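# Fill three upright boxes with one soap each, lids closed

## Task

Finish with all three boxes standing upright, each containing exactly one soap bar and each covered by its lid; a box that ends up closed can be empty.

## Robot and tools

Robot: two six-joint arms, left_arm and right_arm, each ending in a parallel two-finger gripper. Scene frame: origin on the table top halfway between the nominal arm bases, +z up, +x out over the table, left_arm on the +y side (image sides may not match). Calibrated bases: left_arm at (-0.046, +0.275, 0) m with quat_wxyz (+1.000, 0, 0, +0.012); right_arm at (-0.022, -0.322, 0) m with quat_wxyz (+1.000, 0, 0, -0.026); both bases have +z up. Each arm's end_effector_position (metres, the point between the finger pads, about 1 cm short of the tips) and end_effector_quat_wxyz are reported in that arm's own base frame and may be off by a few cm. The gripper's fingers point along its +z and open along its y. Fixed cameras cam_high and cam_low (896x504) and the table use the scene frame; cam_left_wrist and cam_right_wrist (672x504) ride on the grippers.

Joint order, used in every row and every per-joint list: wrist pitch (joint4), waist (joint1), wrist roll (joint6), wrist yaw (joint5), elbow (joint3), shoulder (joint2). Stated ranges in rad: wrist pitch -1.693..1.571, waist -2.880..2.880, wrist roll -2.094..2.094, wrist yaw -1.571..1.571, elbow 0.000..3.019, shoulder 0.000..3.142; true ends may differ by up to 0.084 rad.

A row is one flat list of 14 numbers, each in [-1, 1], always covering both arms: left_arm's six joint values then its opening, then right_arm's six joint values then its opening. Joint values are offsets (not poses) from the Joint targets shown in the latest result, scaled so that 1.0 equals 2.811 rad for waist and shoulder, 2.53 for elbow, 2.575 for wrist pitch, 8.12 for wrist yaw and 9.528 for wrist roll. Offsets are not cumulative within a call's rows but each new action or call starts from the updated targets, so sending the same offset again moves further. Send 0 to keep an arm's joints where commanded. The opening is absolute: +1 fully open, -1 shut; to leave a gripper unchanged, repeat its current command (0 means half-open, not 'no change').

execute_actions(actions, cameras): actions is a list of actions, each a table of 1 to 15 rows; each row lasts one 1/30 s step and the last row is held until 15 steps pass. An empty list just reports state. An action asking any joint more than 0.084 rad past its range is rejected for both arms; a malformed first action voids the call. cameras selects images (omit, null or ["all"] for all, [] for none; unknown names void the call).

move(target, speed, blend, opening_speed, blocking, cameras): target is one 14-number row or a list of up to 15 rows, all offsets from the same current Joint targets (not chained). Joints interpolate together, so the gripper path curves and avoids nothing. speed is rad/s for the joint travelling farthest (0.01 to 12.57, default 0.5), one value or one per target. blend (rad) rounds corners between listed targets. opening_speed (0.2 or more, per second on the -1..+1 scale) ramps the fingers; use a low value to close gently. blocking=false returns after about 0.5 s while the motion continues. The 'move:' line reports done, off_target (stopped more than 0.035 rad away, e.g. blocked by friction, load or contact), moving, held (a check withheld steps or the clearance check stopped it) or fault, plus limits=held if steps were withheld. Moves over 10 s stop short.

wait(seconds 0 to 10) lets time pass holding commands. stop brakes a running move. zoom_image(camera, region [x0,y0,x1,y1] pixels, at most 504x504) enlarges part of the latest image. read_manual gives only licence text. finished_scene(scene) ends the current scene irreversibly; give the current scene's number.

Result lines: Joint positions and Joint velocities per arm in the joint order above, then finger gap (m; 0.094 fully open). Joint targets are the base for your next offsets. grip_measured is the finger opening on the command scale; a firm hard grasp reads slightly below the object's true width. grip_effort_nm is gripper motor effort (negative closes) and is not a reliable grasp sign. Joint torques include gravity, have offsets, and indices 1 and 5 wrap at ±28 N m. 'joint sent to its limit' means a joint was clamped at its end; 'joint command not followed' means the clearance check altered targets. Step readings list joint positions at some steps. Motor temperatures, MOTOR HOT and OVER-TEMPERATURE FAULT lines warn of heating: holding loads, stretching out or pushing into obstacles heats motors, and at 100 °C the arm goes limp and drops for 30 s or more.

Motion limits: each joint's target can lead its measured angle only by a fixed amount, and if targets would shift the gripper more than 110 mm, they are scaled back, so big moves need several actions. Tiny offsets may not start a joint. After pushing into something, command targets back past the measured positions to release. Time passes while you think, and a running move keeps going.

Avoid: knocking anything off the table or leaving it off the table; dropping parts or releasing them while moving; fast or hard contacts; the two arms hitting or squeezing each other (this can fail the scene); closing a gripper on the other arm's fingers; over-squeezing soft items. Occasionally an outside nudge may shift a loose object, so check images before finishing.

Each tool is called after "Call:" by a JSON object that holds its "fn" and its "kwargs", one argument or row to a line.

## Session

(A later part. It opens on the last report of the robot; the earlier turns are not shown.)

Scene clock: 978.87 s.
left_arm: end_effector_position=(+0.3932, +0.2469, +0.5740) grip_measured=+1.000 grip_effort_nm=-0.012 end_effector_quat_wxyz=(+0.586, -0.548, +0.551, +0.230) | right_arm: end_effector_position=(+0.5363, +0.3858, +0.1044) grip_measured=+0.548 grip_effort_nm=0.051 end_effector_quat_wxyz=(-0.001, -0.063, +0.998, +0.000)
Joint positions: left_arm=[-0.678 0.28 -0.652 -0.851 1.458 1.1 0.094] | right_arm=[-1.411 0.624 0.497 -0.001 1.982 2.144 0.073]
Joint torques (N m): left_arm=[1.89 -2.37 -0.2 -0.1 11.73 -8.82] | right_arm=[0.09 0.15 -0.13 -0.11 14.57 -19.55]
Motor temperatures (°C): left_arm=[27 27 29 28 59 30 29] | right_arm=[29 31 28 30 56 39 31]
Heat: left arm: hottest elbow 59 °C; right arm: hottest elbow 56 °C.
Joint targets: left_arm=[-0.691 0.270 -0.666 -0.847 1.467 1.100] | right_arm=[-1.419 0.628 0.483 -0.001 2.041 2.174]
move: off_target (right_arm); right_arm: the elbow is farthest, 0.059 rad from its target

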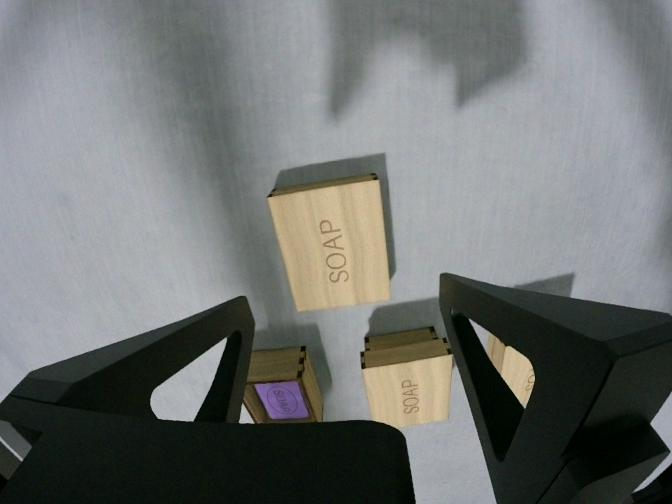

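Call:
{"fn": "move", "kwargs": {
  "target": [0,0,0,0,0,0,1,0.0485,0.0064,-0.0007,0,-0.0569,0.0092,0.55],
  "speed": 0.2,
  "cameras": ["cam_right_wrist"]
}}

Call:
{"fn": "zoom_image", "kwargs": {
  "camera": "cam_right_wrist",
  "region": [200, 160, 500, 420]
}}

Scene clock: 1020.60 s.
left_arm: end_effector_position=(+0.3932, +0.2469, +0.5740) grip_measured=+1.000 grip_effort_nm=-0.007 end_effector_quat_wxyz=(+0.586, -0.548, +0.551, +0.230) | right_arm: end_effector_position=(+0.5292, +0.3946, +0.0542) grip_measured=+0.548 grip_effort_nm=0.046 end_effector_quat_wxyz=(-0.002, -0.075, +0.997, -0.001)
Joint positions: left_arm=[-0.678 0.28 -0.652 -0.851 1.458 1.1 0.094] | right_arm=[-1.304 0.641 0.49 -0.001 1.905 2.178 0.073]
Joint torques (N m): left_arm=[1.89 -2.32 -0.2 -0.11 11.73 -8.88] | right_arm=[0.72 0.5 -0.11 -0.11 8.69 -20.54]
Motor temperatures (°C): left_arm=[27 27 29 28 59 30 29] | right_arm=[29 31 28 30 61 42 31]
Heat: left arm: hottest elbow 59 °C; right arm: hottest elbow 61 °C.
Joint targets: left_arm=[-0.691 0.270 -0.666 -0.847 1.467 1.100] | right_arm=[-1.295 0.647 0.477 -0.001 1.897 2.200]
move: done

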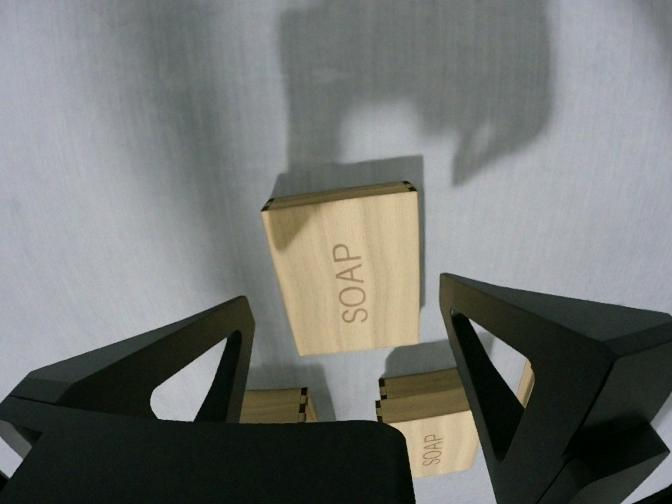

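Scaled by 1.680 (camera's finer frame: 960x720).

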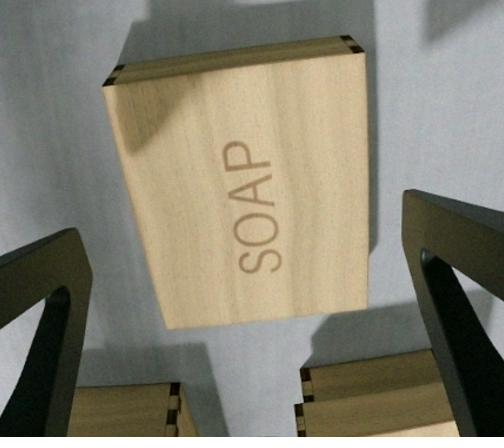

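Call:
{"fn": "move", "kwargs": {
  "target": [0,0,0,0,0,0,1,0.0279,0,0,0,-0.0161,0.0111,0.55],
  "speed": 0.1,
  "cameras": ["cam_right_wrist"]
}}

Call:
{"fn": "move", "kwargs": {
  "target": [0,0,0,0,0,0,1,0,0,0,0,0,0,0.22],
  "opening_speed": 0.25,
  "cameras": ["cam_right_wrist"]
}}

Scene clock: 1041.67 s.
left_arm: end_effector_position=(+0.3932, +0.2469, +0.5740) grip_measured=+1.000 grip_effort_nm=-0.012 end_effector_quat_wxyz=(+0.586, -0.548, +0.551, +0.230) | right_arm: end_effector_position=(+0.5302, +0.3954, +0.0236) grip_measured=+0.548 grip_effort_nm=0.051 end_effector_quat_wxyz=(+0.001, -0.076, +0.997, +0.001)
Joint positions: left_arm=[-0.678 0.28 -0.652 -0.851 1.458 1.1 0.094] | right_arm=[-1.232 0.641 0.49 -0.001 1.866 2.203 0.073]
Joint torques (N m): left_arm=[1.89 -2.32 -0.2 -0.11 11.73 -8.88] | right_arm=[0.68 0.44 -0.11 -0.11 8.29 -20.07]
Motor temperatures (°C): left_arm=[27 27 29 28 59 30 29] | right_arm=[29 31 28 30 55 42 30]
Heat: left arm: hottest elbow 59 °C; right arm: hottest elbow 55 °C.
Joint targets: left_arm=[-0.691 0.270 -0.666 -0.847 1.467 1.100] | right_arm=[-1.223 0.647 0.477 -0.001 1.856 2.231]
move: done

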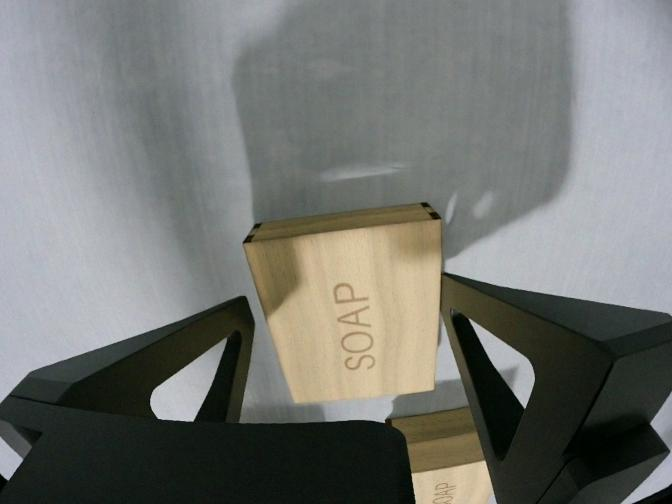

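Scene clock: 1043.20 s.
left_arm: end_effector_position=(+0.3932, +0.2469, +0.5740) grip_measured=+1.000 grip_effort_nm=-0.007 end_effector_quat_wxyz=(+0.586, -0.548, +0.551, +0.230) | right_arm: end_effector_position=(+0.5303, +0.3955, +0.0236) grip_measured=+0.327 grip_effort_nm=-1.062 end_effector_quat_wxyz=(+0.001, -0.076, +0.997, +0.001)
Joint positions: left_arm=[-0.678 0.28 -0.652 -0.851 1.458 1.1 0.094] | right_arm=[-1.231 0.641 0.49 -0.001 1.866 2.203 0.062]
Joint torques (N m): left_arm=[1.89 -2.37 -0.2 -0.11 11.7 -8.88] | right_arm=[0.7 0.5 -0.11 -0.11 8.39 -20.01]
Motor temperatures (°C): left_arm=[27 27 29 28 59 30 29] | right_arm=[29 31 28 30 55 42 31]
Heat: left arm: hottest elbow 59 °C; right arm: hottest elbow 55 °C.
Joint targets: left_arm=[-0.691 0.270 -0.666 -0.847 1.467 1.100] | right_arm=[-1.222 0.647 0.477 -0.001 1.856 2.231]
move: done

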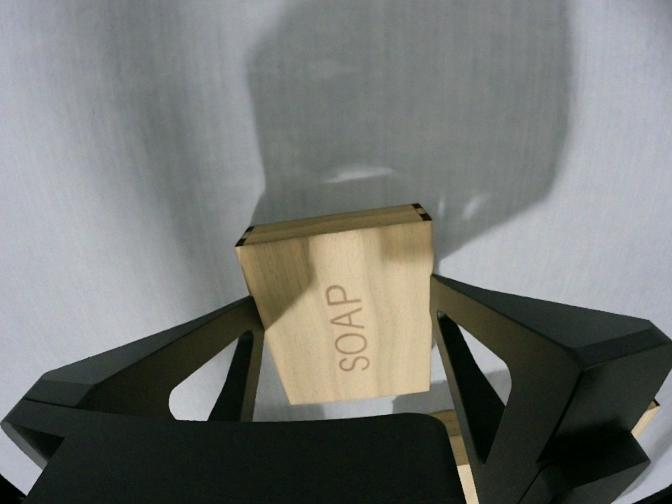

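Call:
{"fn": "move", "kwargs": {
  "target": [
    [0,0,0,0,0,0,1,0,0,0,0,0,0,0.55],
    [0,0,0,0,0,0,1,0.006,0,0,0,-0.0042,0.0015,0.55]
  ],
  "speed": 0.1,
  "opening_speed": 0.4,
  "cameras": ["cam_right_wrist"]
}}

Call:
{"fn": "move", "kwargs": {
  "target": [0,0,0,0,0,0,1,0,0,0,0,0,0,0.22],
  "opening_speed": 0.25,
  "cameras": ["cam_right_wrist"]
}}

Scene clock: 1057.60 s.
left_arm: end_effector_position=(+0.3932, +0.2469, +0.5740) grip_measured=+1.000 grip_effort_nm=-0.012 end_effector_quat_wxyz=(+0.586, -0.548, +0.551, +0.230) | right_arm: end_effector_position=(+0.5304, +0.3956, +0.0199) grip_measured=+0.548 grip_effort_nm=0.042 end_effector_quat_wxyz=(+0.003, -0.076, +0.997, +0.002)
Joint positions: left_arm=[-0.678 0.28 -0.652 -0.851 1.458 1.1 0.094] | right_arm=[-1.217 0.641 0.49 -0.001 1.857 2.204 0.073]
Joint torques (N m): left_arm=[1.89 -2.32 -0.2 -0.11 11.73 -8.82] | right_arm=[0.76 0.44 -0.11 -0.11 8.24 -19.78]
Motor temperatures (°C): left_arm=[27 27 29 28 59 30 29] | right_arm=[29 31 28 30 53 40 31]
Heat: left arm: hottest elbow 59 °C; right arm: hottest elbow 53 °C.
Joint targets: left_arm=[-0.691 0.270 -0.666 -0.847 1.467 1.100] | right_arm=[-1.207 0.647 0.477 -0.001 1.846 2.235]
move: done

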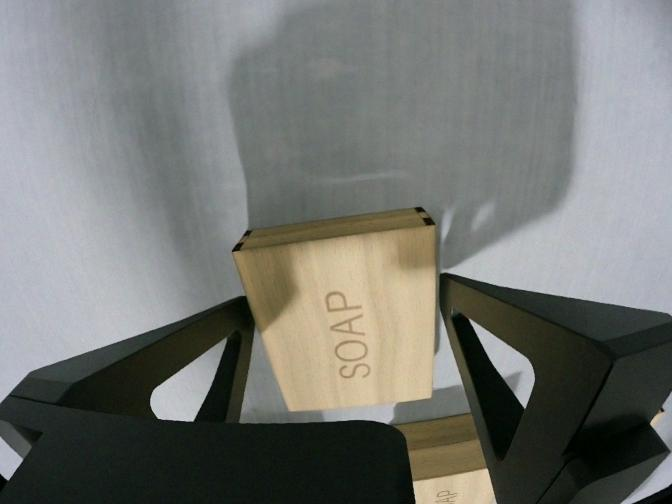

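Scene clock: 1059.13 s.
left_arm: end_effector_position=(+0.3932, +0.2469, +0.5740) grip_measured=+1.000 grip_effort_nm=-0.017 end_effector_quat_wxyz=(+0.586, -0.548, +0.551, +0.230) | right_arm: end_effector_position=(+0.5305, +0.3956, +0.0199) grip_measured=+0.353 grip_effort_nm=-1.072 end_effector_quat_wxyz=(+0.003, -0.076, +0.997, +0.003)
Joint positions: left_arm=[-0.678 0.28 -0.652 -0.851 1.458 1.1 0.094] | right_arm=[-1.216 0.641 0.49 -0.001 1.857 2.204 0.064]
Joint torques (N m): left_arm=[1.89 -2.32 -0.2 -0.1 11.73 -8.88] | right_arm=[0.72 0.5 -0.11 -0.11 8.23 -19.72]
Motor temperatures (°C): left_arm=[27 27 29 28 59 30 29] | right_arm=[29 31 28 30 53 40 31]
Heat: left arm: hottest elbow 59 °C; right arm: hottest elbow 53 °C.
Joint targets: left_arm=[-0.691 0.270 -0.666 -0.847 1.467 1.100] | right_arm=[-1.207 0.647 0.477 -0.001 1.846 2.235]
move: done

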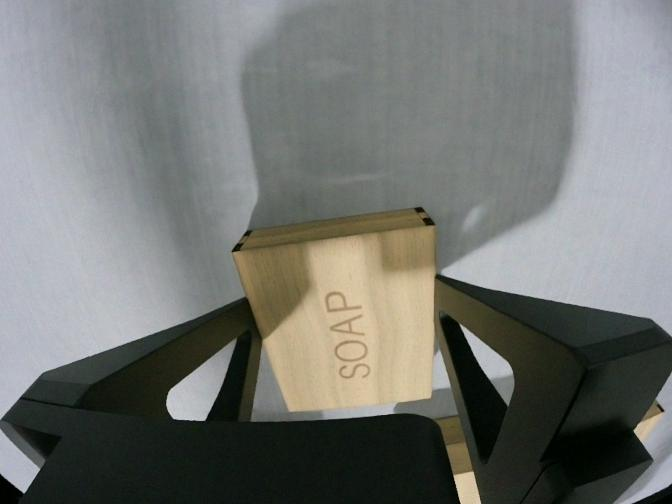

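Call:
{"fn": "move", "kwargs": {
  "target": [
    [0,0,0,0,0,0,1,-0.0062,0,0,0,0.0229,-0.0153,0.22],
    [0,0,0,0,0,0,1,-0.08,0,0,0,0.0759,-0.0345,0.22],
    [0,0,0,0,0,0,1,-0.0276,0.0729,0.0234,0,-0.0719,-0.1007,0.22],
    [0,0,0,0,0,0,1,-0.0054,0.0729,0.0234,0,-0.0862,-0.0827,0.22]
  ],
  "speed": [0.1,0.15,0.25,0.15],
  "blend": [0,0.02,0.02,0]
}}

Scene clock: 1092.73 s.
left_arm: end_effector_position=(+0.3932, +0.2469, +0.5740) grip_measured=+1.000 grip_effort_nm=-0.012 end_effector_quat_wxyz=(+0.586, -0.548, +0.551, +0.230) | right_arm: end_effector_position=(+0.3925, +0.4469, +0.0799) grip_measured=+0.353 grip_effort_nm=-1.087 end_effector_quat_wxyz=(+0.001, -0.082, +0.997, +0.002)
Joint positions: left_arm=[-0.678 0.28 -0.652 -0.851 1.458 1.1 0.094] | right_arm=[-1.23 0.851 0.686 -0.001 1.639 1.975 0.064]
Joint torques (N m): left_arm=[1.89 -2.37 -0.2 -0.11 11.73 -8.82] | right_arm=[0.61 0.03 0.12 -0.11 8.29 -17.14]
Motor temperatures (°C): left_arm=[27 27 29 28 58 30 29] | right_arm=[29 31 28 30 52 40 32]
Heat: left arm: hottest elbow 58 °C; right arm: hottest elbow 52 °C.
Joint targets: left_arm=[-0.691 0.270 -0.666 -0.847 1.467 1.100] | right_arm=[-1.221 0.851 0.699 -0.001 1.628 2.003]
move: done

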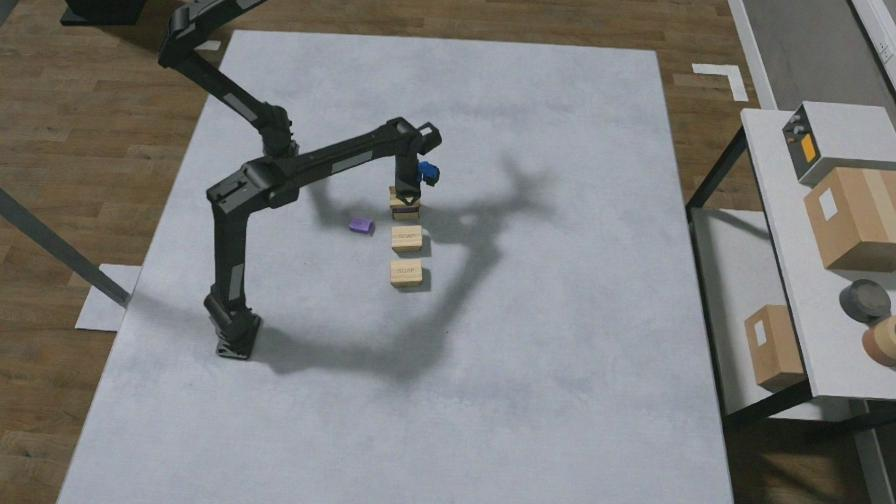

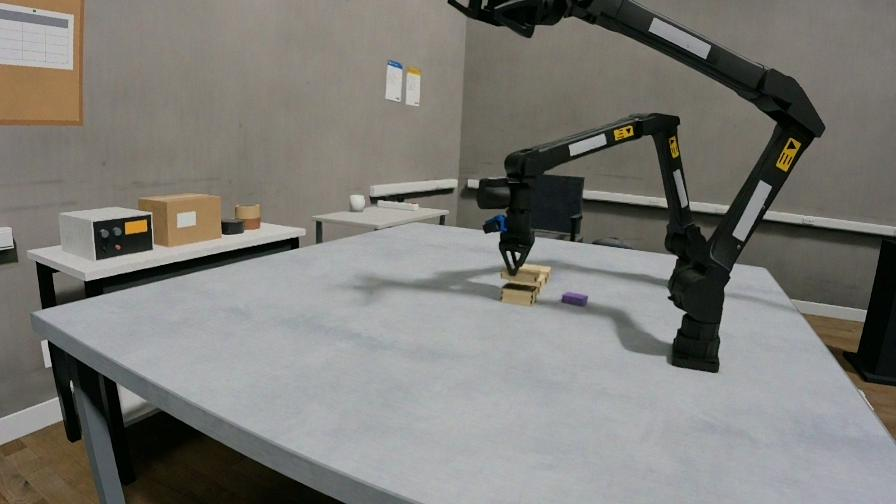

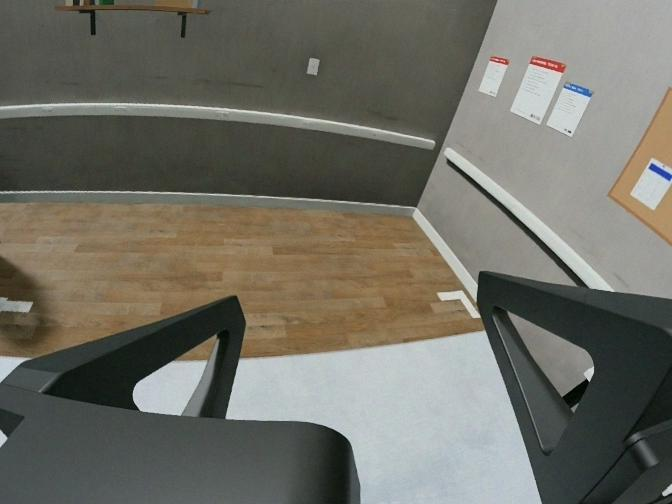

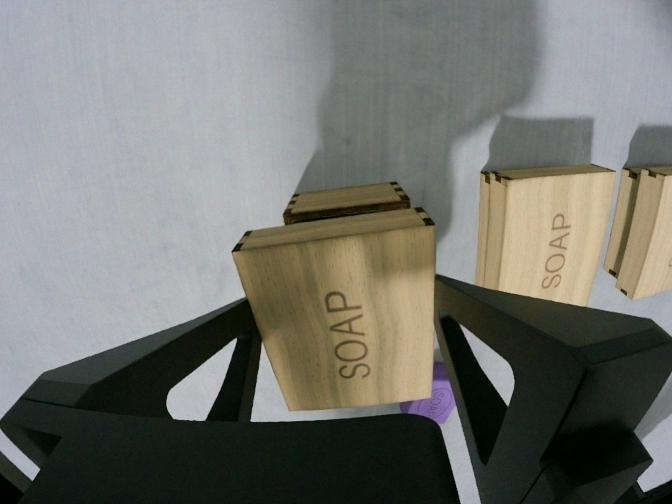

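Call:
{"fn": "move", "kwargs": {
  "target": [
    [0,0,0,0,0,0,1,0,-0.0043,0,0,0,0,0.22],
    [0,0,0,0,0,0,1,0.019,-0.0043,0,0,-0.0112,0.0073,0.22]
  ],
  "speed": 0.1,
  "cameras": ["cam_low","cam_right_wrist"]
}}

Call:
{"fn": "zoom_image", "kwargs": {
  "camera": "cam_low",
  "region": [485, 255, 565, 315]
}}

Call:
{"fn": "zoom_image", "kwargs": {
  "camera": "cam_right_wrist",
  "region": [220, 160, 460, 300]
}}

Scene clock: 1112.20 s.
left_arm: end_effector_position=(+0.3932, +0.2469, +0.5740) grip_measured=+1.000 grip_effort_nm=-0.012 end_effector_quat_wxyz=(+0.586, -0.548, +0.551, +0.230) | right_arm: end_effector_position=(+0.3941, +0.4443, +0.0553) grip_measured=+0.353 grip_effort_nm=-1.072 end_effector_quat_wxyz=(-0.001, -0.079, +0.997, +0.000)
Joint positions: left_arm=[-0.678 0.28 -0.652 -0.851 1.458 1.1 0.094] | right_arm=[-1.181 0.846 0.687 -0.001 1.609 2 0.064]
Joint torques (N m): left_arm=[1.88 -2.32 -0.2 -0.11 11.73 -8.88] | right_arm=[0.72 -0.62 0.13 -0.11 8.24 -17.79]
Motor temperatures (°C): left_arm=[27 27 29 28 58 30 29] | right_arm=[29 31 28 30 51 40 32]
Heat: left arm: hottest elbow 58 °C; right arm: hottest elbow 51 °C.
Joint targets: left_arm=[-0.691 0.270 -0.666 -0.847 1.467 1.100] | right_arm=[-1.172 0.839 0.700 -0.001 1.599 2.023]
move: done

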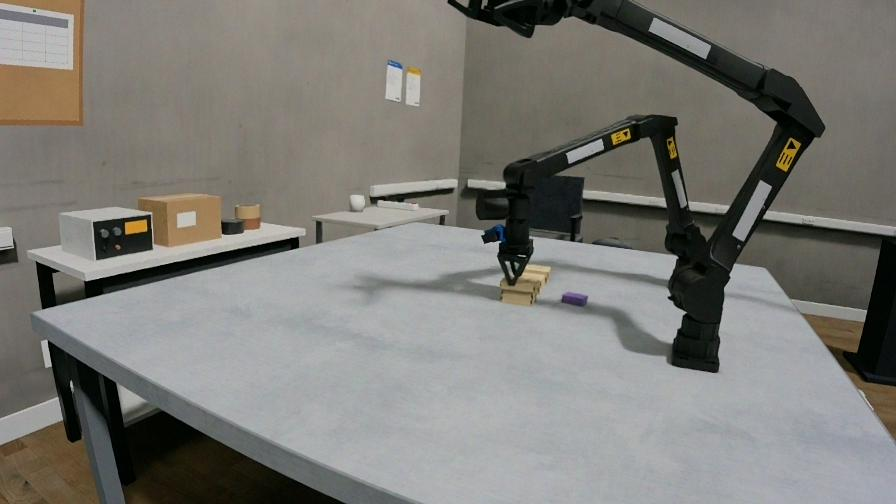

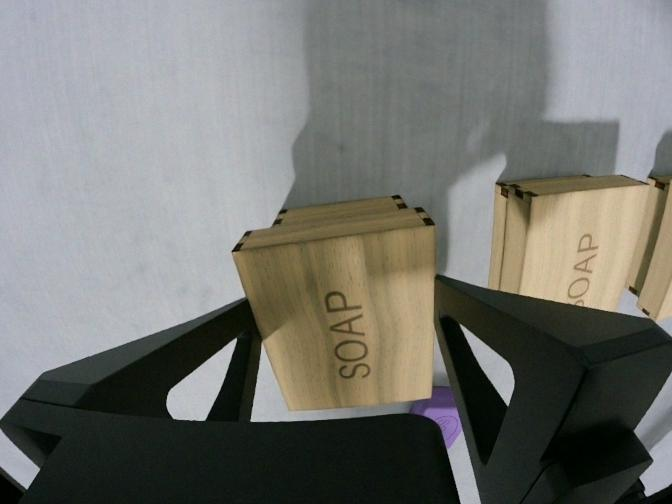

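Scaled by 6.300 (camera's finer frame: 1280x720).

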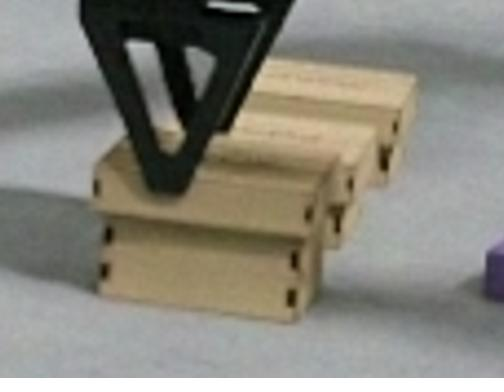

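Scaled by 2.100 (camera's finer frame: 960x720).

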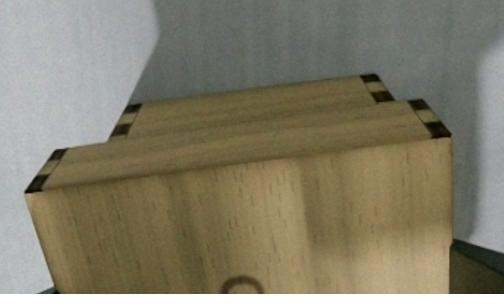

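Call:
{"fn": "zoom_image", "kwargs": {
  "camera": "cam_low",
  "region": [490, 265, 560, 315]
}}

Scaled by 7.200 (camera's finer frame: 1280x720).

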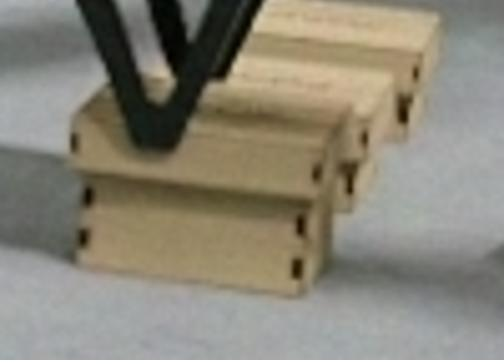

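Call:
{"fn": "zoom_image", "kwargs": {
  "camera": "cam_low",
  "region": [496, 275, 540, 309]
}}

Scaled by 11.455 (camera's finer frame: 1280x720).

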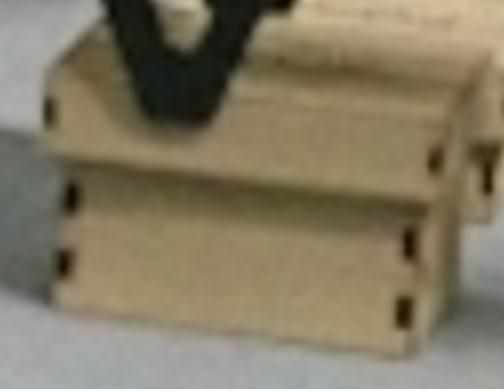

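Call:
{"fn": "move", "kwargs": {
  "target": [0,0,0,0,0,0,1,0,0,0,0,0,0.0024,0.22],
  "speed": 0.05,
  "cameras": ["cam_right_wrist"]
}}

Call:
{"fn": "zoom_image", "kwargs": {
  "camera": "cam_low",
  "region": [496, 275, 540, 309]
}}

Scene clock: 1144.00 s.
left_arm: end_effector_position=(+0.3932, +0.2469, +0.5740) grip_measured=+1.000 grip_effort_nm=-0.012 end_effector_quat_wxyz=(+0.586, -0.548, +0.551, +0.230) | right_arm: end_effector_position=(+0.3941, +0.4443, +0.0545) grip_measured=+0.353 grip_effort_nm=-1.077 end_effector_quat_wxyz=(-0.001, -0.079, +0.997, +0.000)
Joint positions: left_arm=[-0.678 0.28 -0.652 -0.851 1.458 1.1 0.094] | right_arm=[-1.181 0.846 0.687 -0.001 1.609 2.001 0.064]
Joint torques (N m): left_arm=[1.89 -2.32 -0.2 -0.11 11.73 -8.88] | right_arm=[0.8 -0.62 0.11 -0.11 8.21 -17.49]
Motor temperatures (°C): left_arm=[27 27 29 28 58 30 29] | right_arm=[29 31 28 30 49 42 32]
Heat: left arm: hottest elbow 58 °C; right arm: hottest elbow 49 °C.
Joint targets: left_arm=[-0.691 0.270 -0.666 -0.847 1.467 1.100] | right_arm=[-1.172 0.839 0.699 -0.001 1.599 2.030]
move: done

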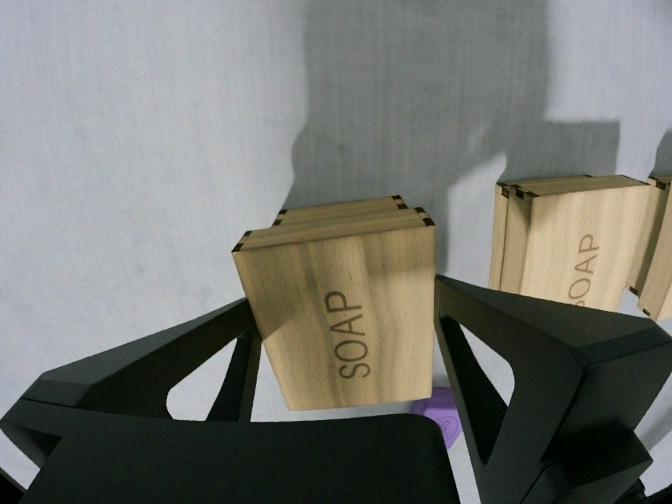

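This scene's latest camera images include none from cam_low. They are from: cam_right_wrist. cam_low's image comes with the result of a call that names it in "cameras".

Call:
{"fn": "move", "kwargs": {
  "target": [0,0,0,0,0,0,1,0.002,0,0,0,-0.002,0.0015,0.22],
  "speed": 0.05,
  "cameras": ["cam_low"]
}}

Call:
{"fn": "zoom_image", "kwargs": {
  "camera": "cam_low",
  "region": [496, 275, 540, 309]
}}

Scene clock: 1151.27 s.
left_arm: end_effector_position=(+0.3932, +0.2469, +0.5740) grip_measured=+1.000 grip_effort_nm=-0.012 end_effector_quat_wxyz=(+0.586, -0.548, +0.551, +0.230) | right_arm: end_effector_position=(+0.3943, +0.4445, +0.0545) grip_measured=+0.353 grip_effort_nm=-1.077 end_effector_quat_wxyz=(-0.001, -0.079, +0.997, +0.000)
Joint positions: left_arm=[-0.678 0.28 -0.652 -0.851 1.458 1.1 0.094] | right_arm=[-1.18 0.846 0.687 -0.001 1.609 2.001 0.064]
Joint torques (N m): left_arm=[1.89 -2.32 -0.2 -0.11 11.73 -8.82] | right_arm=[0.81 -0.62 0.14 -0.1 7.8 -16.85]
Motor temperatures (°C): left_arm=[27 27 29 28 58 30 29] | right_arm=[29 31 28 30 49 41 32]
Heat: left arm: hottest elbow 58 °C; right arm: hottest elbow 49 °C.
Joint targets: left_arm=[-0.691 0.270 -0.666 -0.847 1.467 1.100] | right_arm=[-1.167 0.839 0.699 -0.001 1.594 2.034]
move: done

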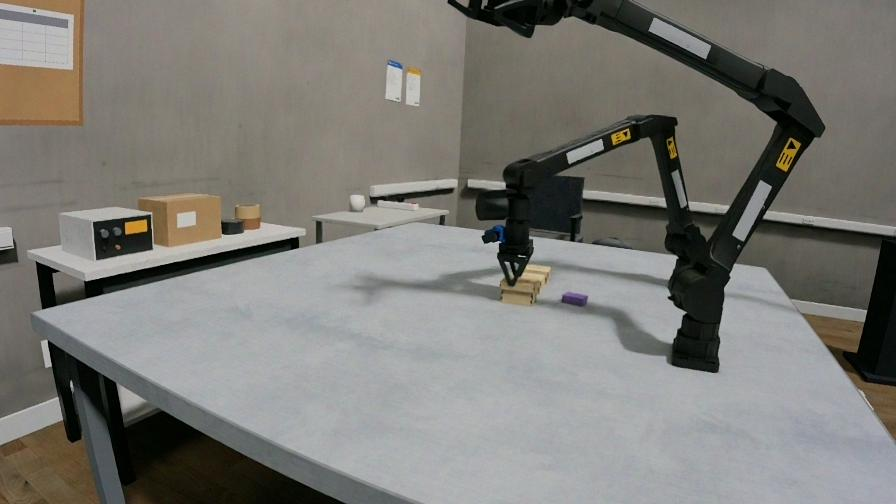

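Scaled by 11.455 (camera's finer frame: 1280x720).

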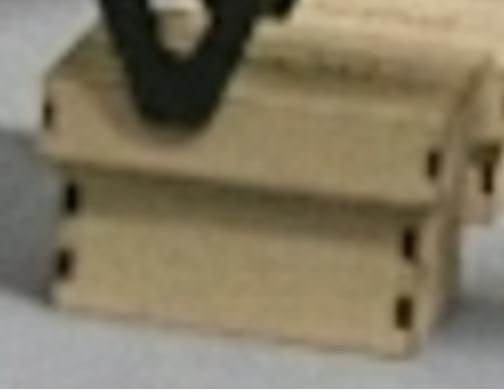

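Call:
{"fn": "move", "kwargs": {
  "target": [0,0,0,0,0,0,1,0,0,0,0,0.002,-0.002,0.22],
  "speed": 0.05,
  "cameras": []
}}

Call:
{"fn": "move", "kwargs": {
  "target": [0,0,0,0,0,0,1,0,0,0,0,0,0,0.46],
  "opening_speed": 0.2,
  "cameras": ["cam_low","cam_right_wrist"]
}}

Call:
{"fn": "zoom_image", "kwargs": {
  "camera": "cam_low",
  "region": [496, 275, 540, 309]
}}

Scene clock: 1162.47 s.
left_arm: end_effector_position=(+0.3932, +0.2469, +0.5740) grip_measured=+1.000 grip_effort_nm=-0.007 end_effector_quat_wxyz=(+0.586, -0.548, +0.551, +0.230) | right_arm: end_effector_position=(+0.3943, +0.4445, +0.0545) grip_measured=+0.353 grip_effort_nm=-1.082 end_effector_quat_wxyz=(-0.001, -0.079, +0.997, +0.000)
Joint positions: left_arm=[-0.678 0.28 -0.652 -0.851 1.458 1.1 0.094] | right_arm=[-1.18 0.846 0.687 -0.001 1.609 2.001 0.064]
Joint torques (N m): left_arm=[1.89 -2.26 -0.2 -0.1 11.73 -8.88] | right_arm=[0.83 -0.62 0.12 -0.1 8.21 -17.32]
Motor temperatures (°C): left_arm=[27 27 29 28 58 30 29] | right_arm=[29 31 28 30 49 40 32]
Heat: left arm: hottest elbow 58 °C; right arm: hottest elbow 49 °C.
Joint targets: left_arm=[-0.691 0.270 -0.666 -0.847 1.467 1.100] | right_arm=[-1.167 0.839 0.699 -0.001 1.599 2.029]
move: done

Scene clock: 1163.93 s.
left_arm: end_effector_position=(+0.3932, +0.2469, +0.5740) grip_measured=+1.000 grip_effort_nm=-0.007 end_effector_quat_wxyz=(+0.586, -0.548, +0.551, +0.230) | right_arm: end_effector_position=(+0.3949, +0.4452, +0.0545) grip_measured=+0.457 grip_effort_nm=0.046 end_effector_quat_wxyz=(+0.001, -0.079, +0.997, +0.001)
Joint positions: left_arm=[-0.678 0.28 -0.652 -0.851 1.458 1.1 0.094] | right_arm=[-1.176 0.846 0.687 -0.001 1.609 2.001 0.068]
Joint torques (N m): left_arm=[1.88 -2.32 -0.2 -0.1 11.71 -8.82] | right_arm=[0.68 -0.62 0.12 -0.11 8.23 -17.26]
Motor temperatures (°C): left_arm=[27 27 29 28 58 30 29] | right_arm=[29 31 28 30 49 40 32]
Heat: left arm: hottest elbow 58 °C; right arm: hottest elbow 49 °C.
Joint targets: left_arm=[-0.691 0.270 -0.666 -0.847 1.467 1.100] | right_arm=[-1.167 0.839 0.699 -0.001 1.599 2.029]
move: done

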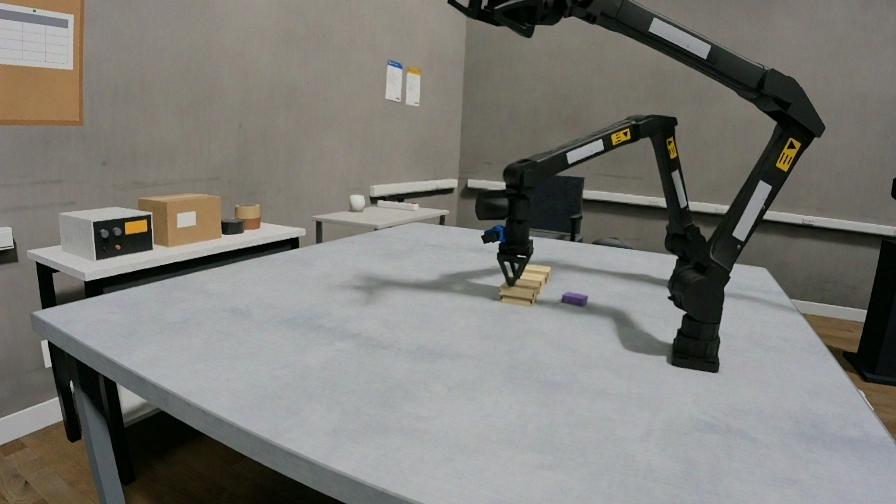

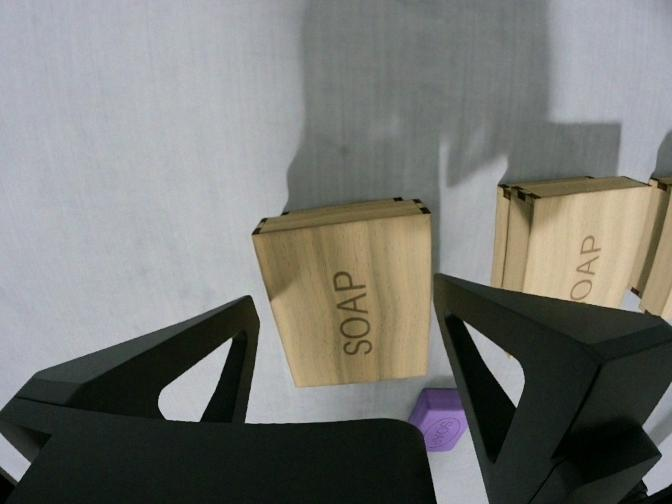

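Scaled by 11.455 (camera's finer frame: 1280x720).

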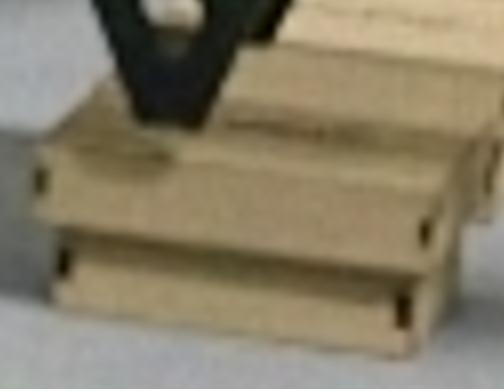

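Call:
{"fn": "move", "kwargs": {
  "target": [
    [0,0,0,0,0,0,1,-0.0062,0,0,0,0.0225,-0.0142,0.46],
    [0,0,0,0,0,0,1,-0.0676,0,0,0,0.066,-0.0324,0.46]
  ],
  "speed": [0.1,0.2]
}}

Call:
{"fn": "zoom_image", "kwargs": {
  "camera": "cam_right_wrist",
  "region": [230, 60, 650, 420]
}}

Call:
{"fn": "zoom_image", "kwargs": {
  "camera": "cam_low",
  "region": [490, 255, 560, 315]
}}

Scene clock: 1182.70 s.
left_arm: end_effector_position=(+0.3932, +0.2469, +0.5740) grip_measured=+1.000 grip_effort_nm=-0.007 end_effector_quat_wxyz=(+0.586, -0.548, +0.551, +0.230) | right_arm: end_effector_position=(+0.3957, +0.4460, +0.1218) grip_measured=+0.458 grip_effort_nm=0.051 end_effector_quat_wxyz=(+0.000, -0.079, +0.997, +0.001)
Joint positions: left_arm=[-0.678 0.28 -0.652 -0.851 1.458 1.1 0.094] | right_arm=[-1.333 0.846 0.687 -0.001 1.712 1.949 0.069]
Joint torques (N m): left_arm=[1.91 -2.32 -0.2 -0.1 11.73 -8.76] | right_arm=[0.02 -0.62 0.12 -0.1 14.06 -20.25]
Motor temperatures (°C): left_arm=[27 27 29 28 58 30 29] | right_arm=[29 31 28 30 49 40 31]
Heat: left arm: hottest elbow 58 °C; right arm: hottest elbow 49 °C.
Joint targets: left_arm=[-0.691 0.270 -0.666 -0.847 1.467 1.100] | right_arm=[-1.341 0.839 0.699 -0.001 1.766 1.938]
move: off_target (right_arm); right_arm: the elbow is farthest, 0.054 rad from its target

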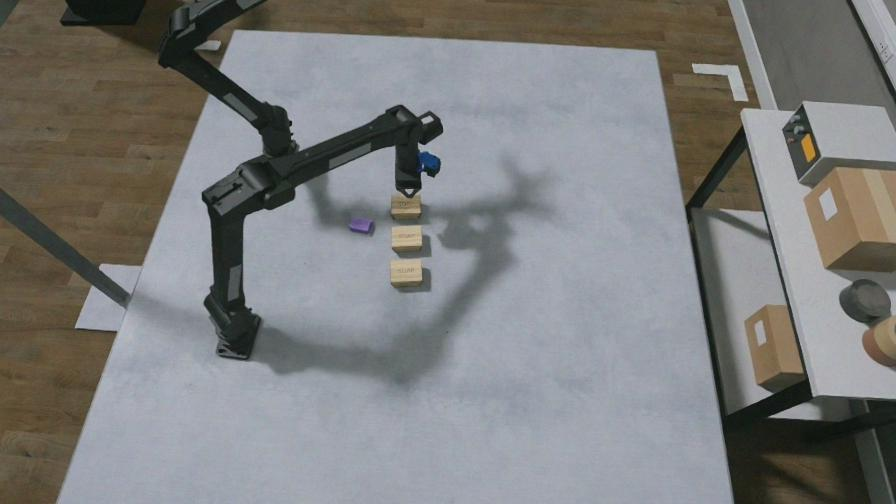

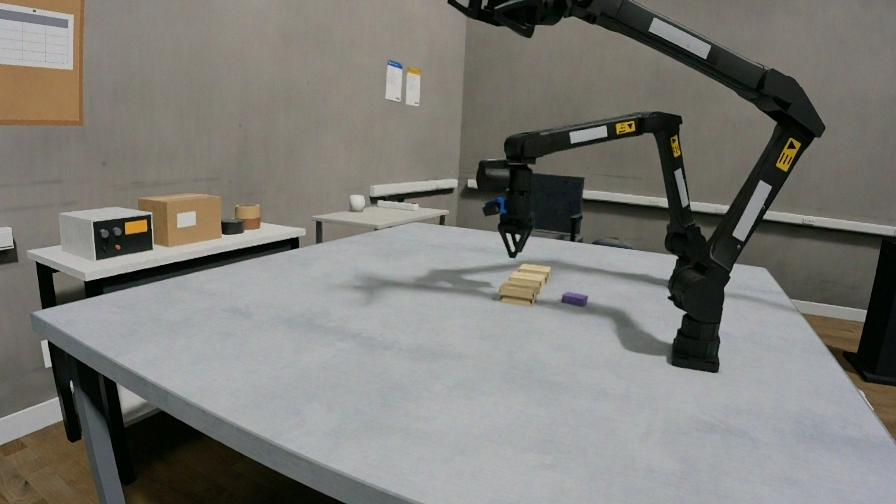

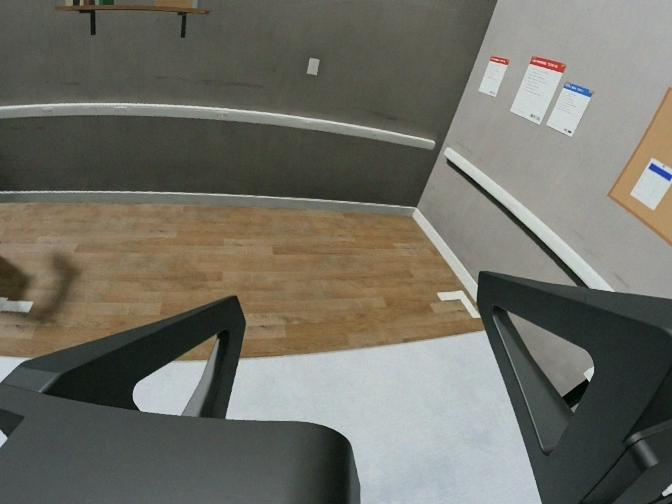

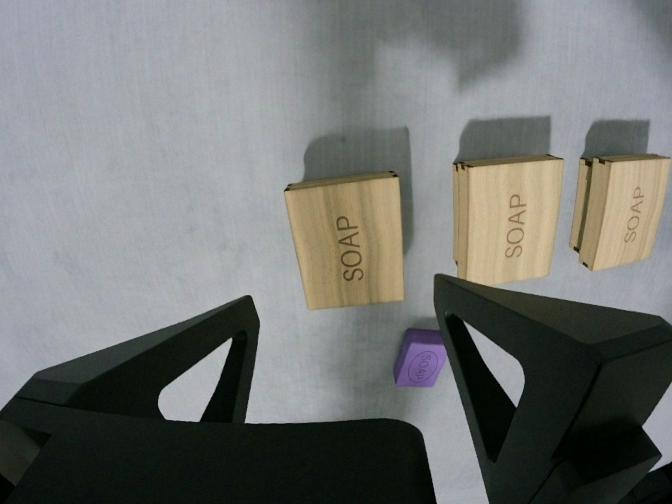

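Scaled by 1.200 (camera's finer frame: 960x720).

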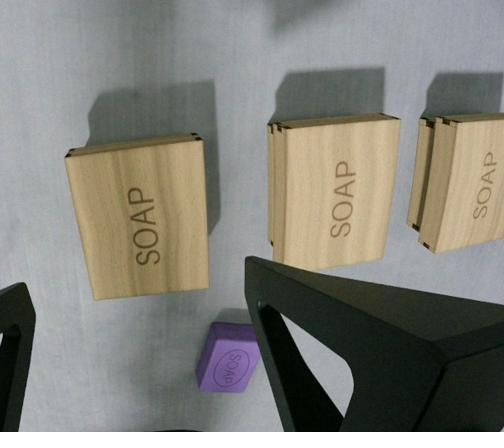

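Scaled by 7.200 (camera's finer frame: 1280x720).

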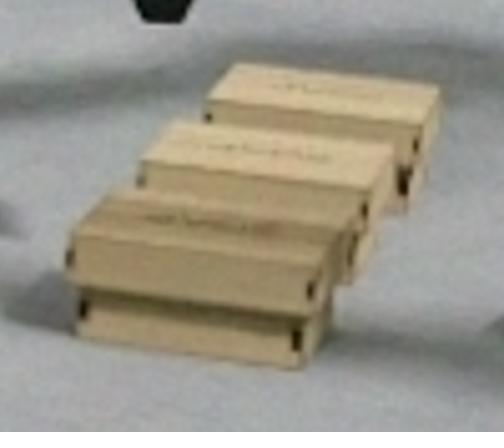

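Call:
{"fn": "finished_scene", "kwargs": {
  "scene": 2
}}

The scene is finished: the task was done.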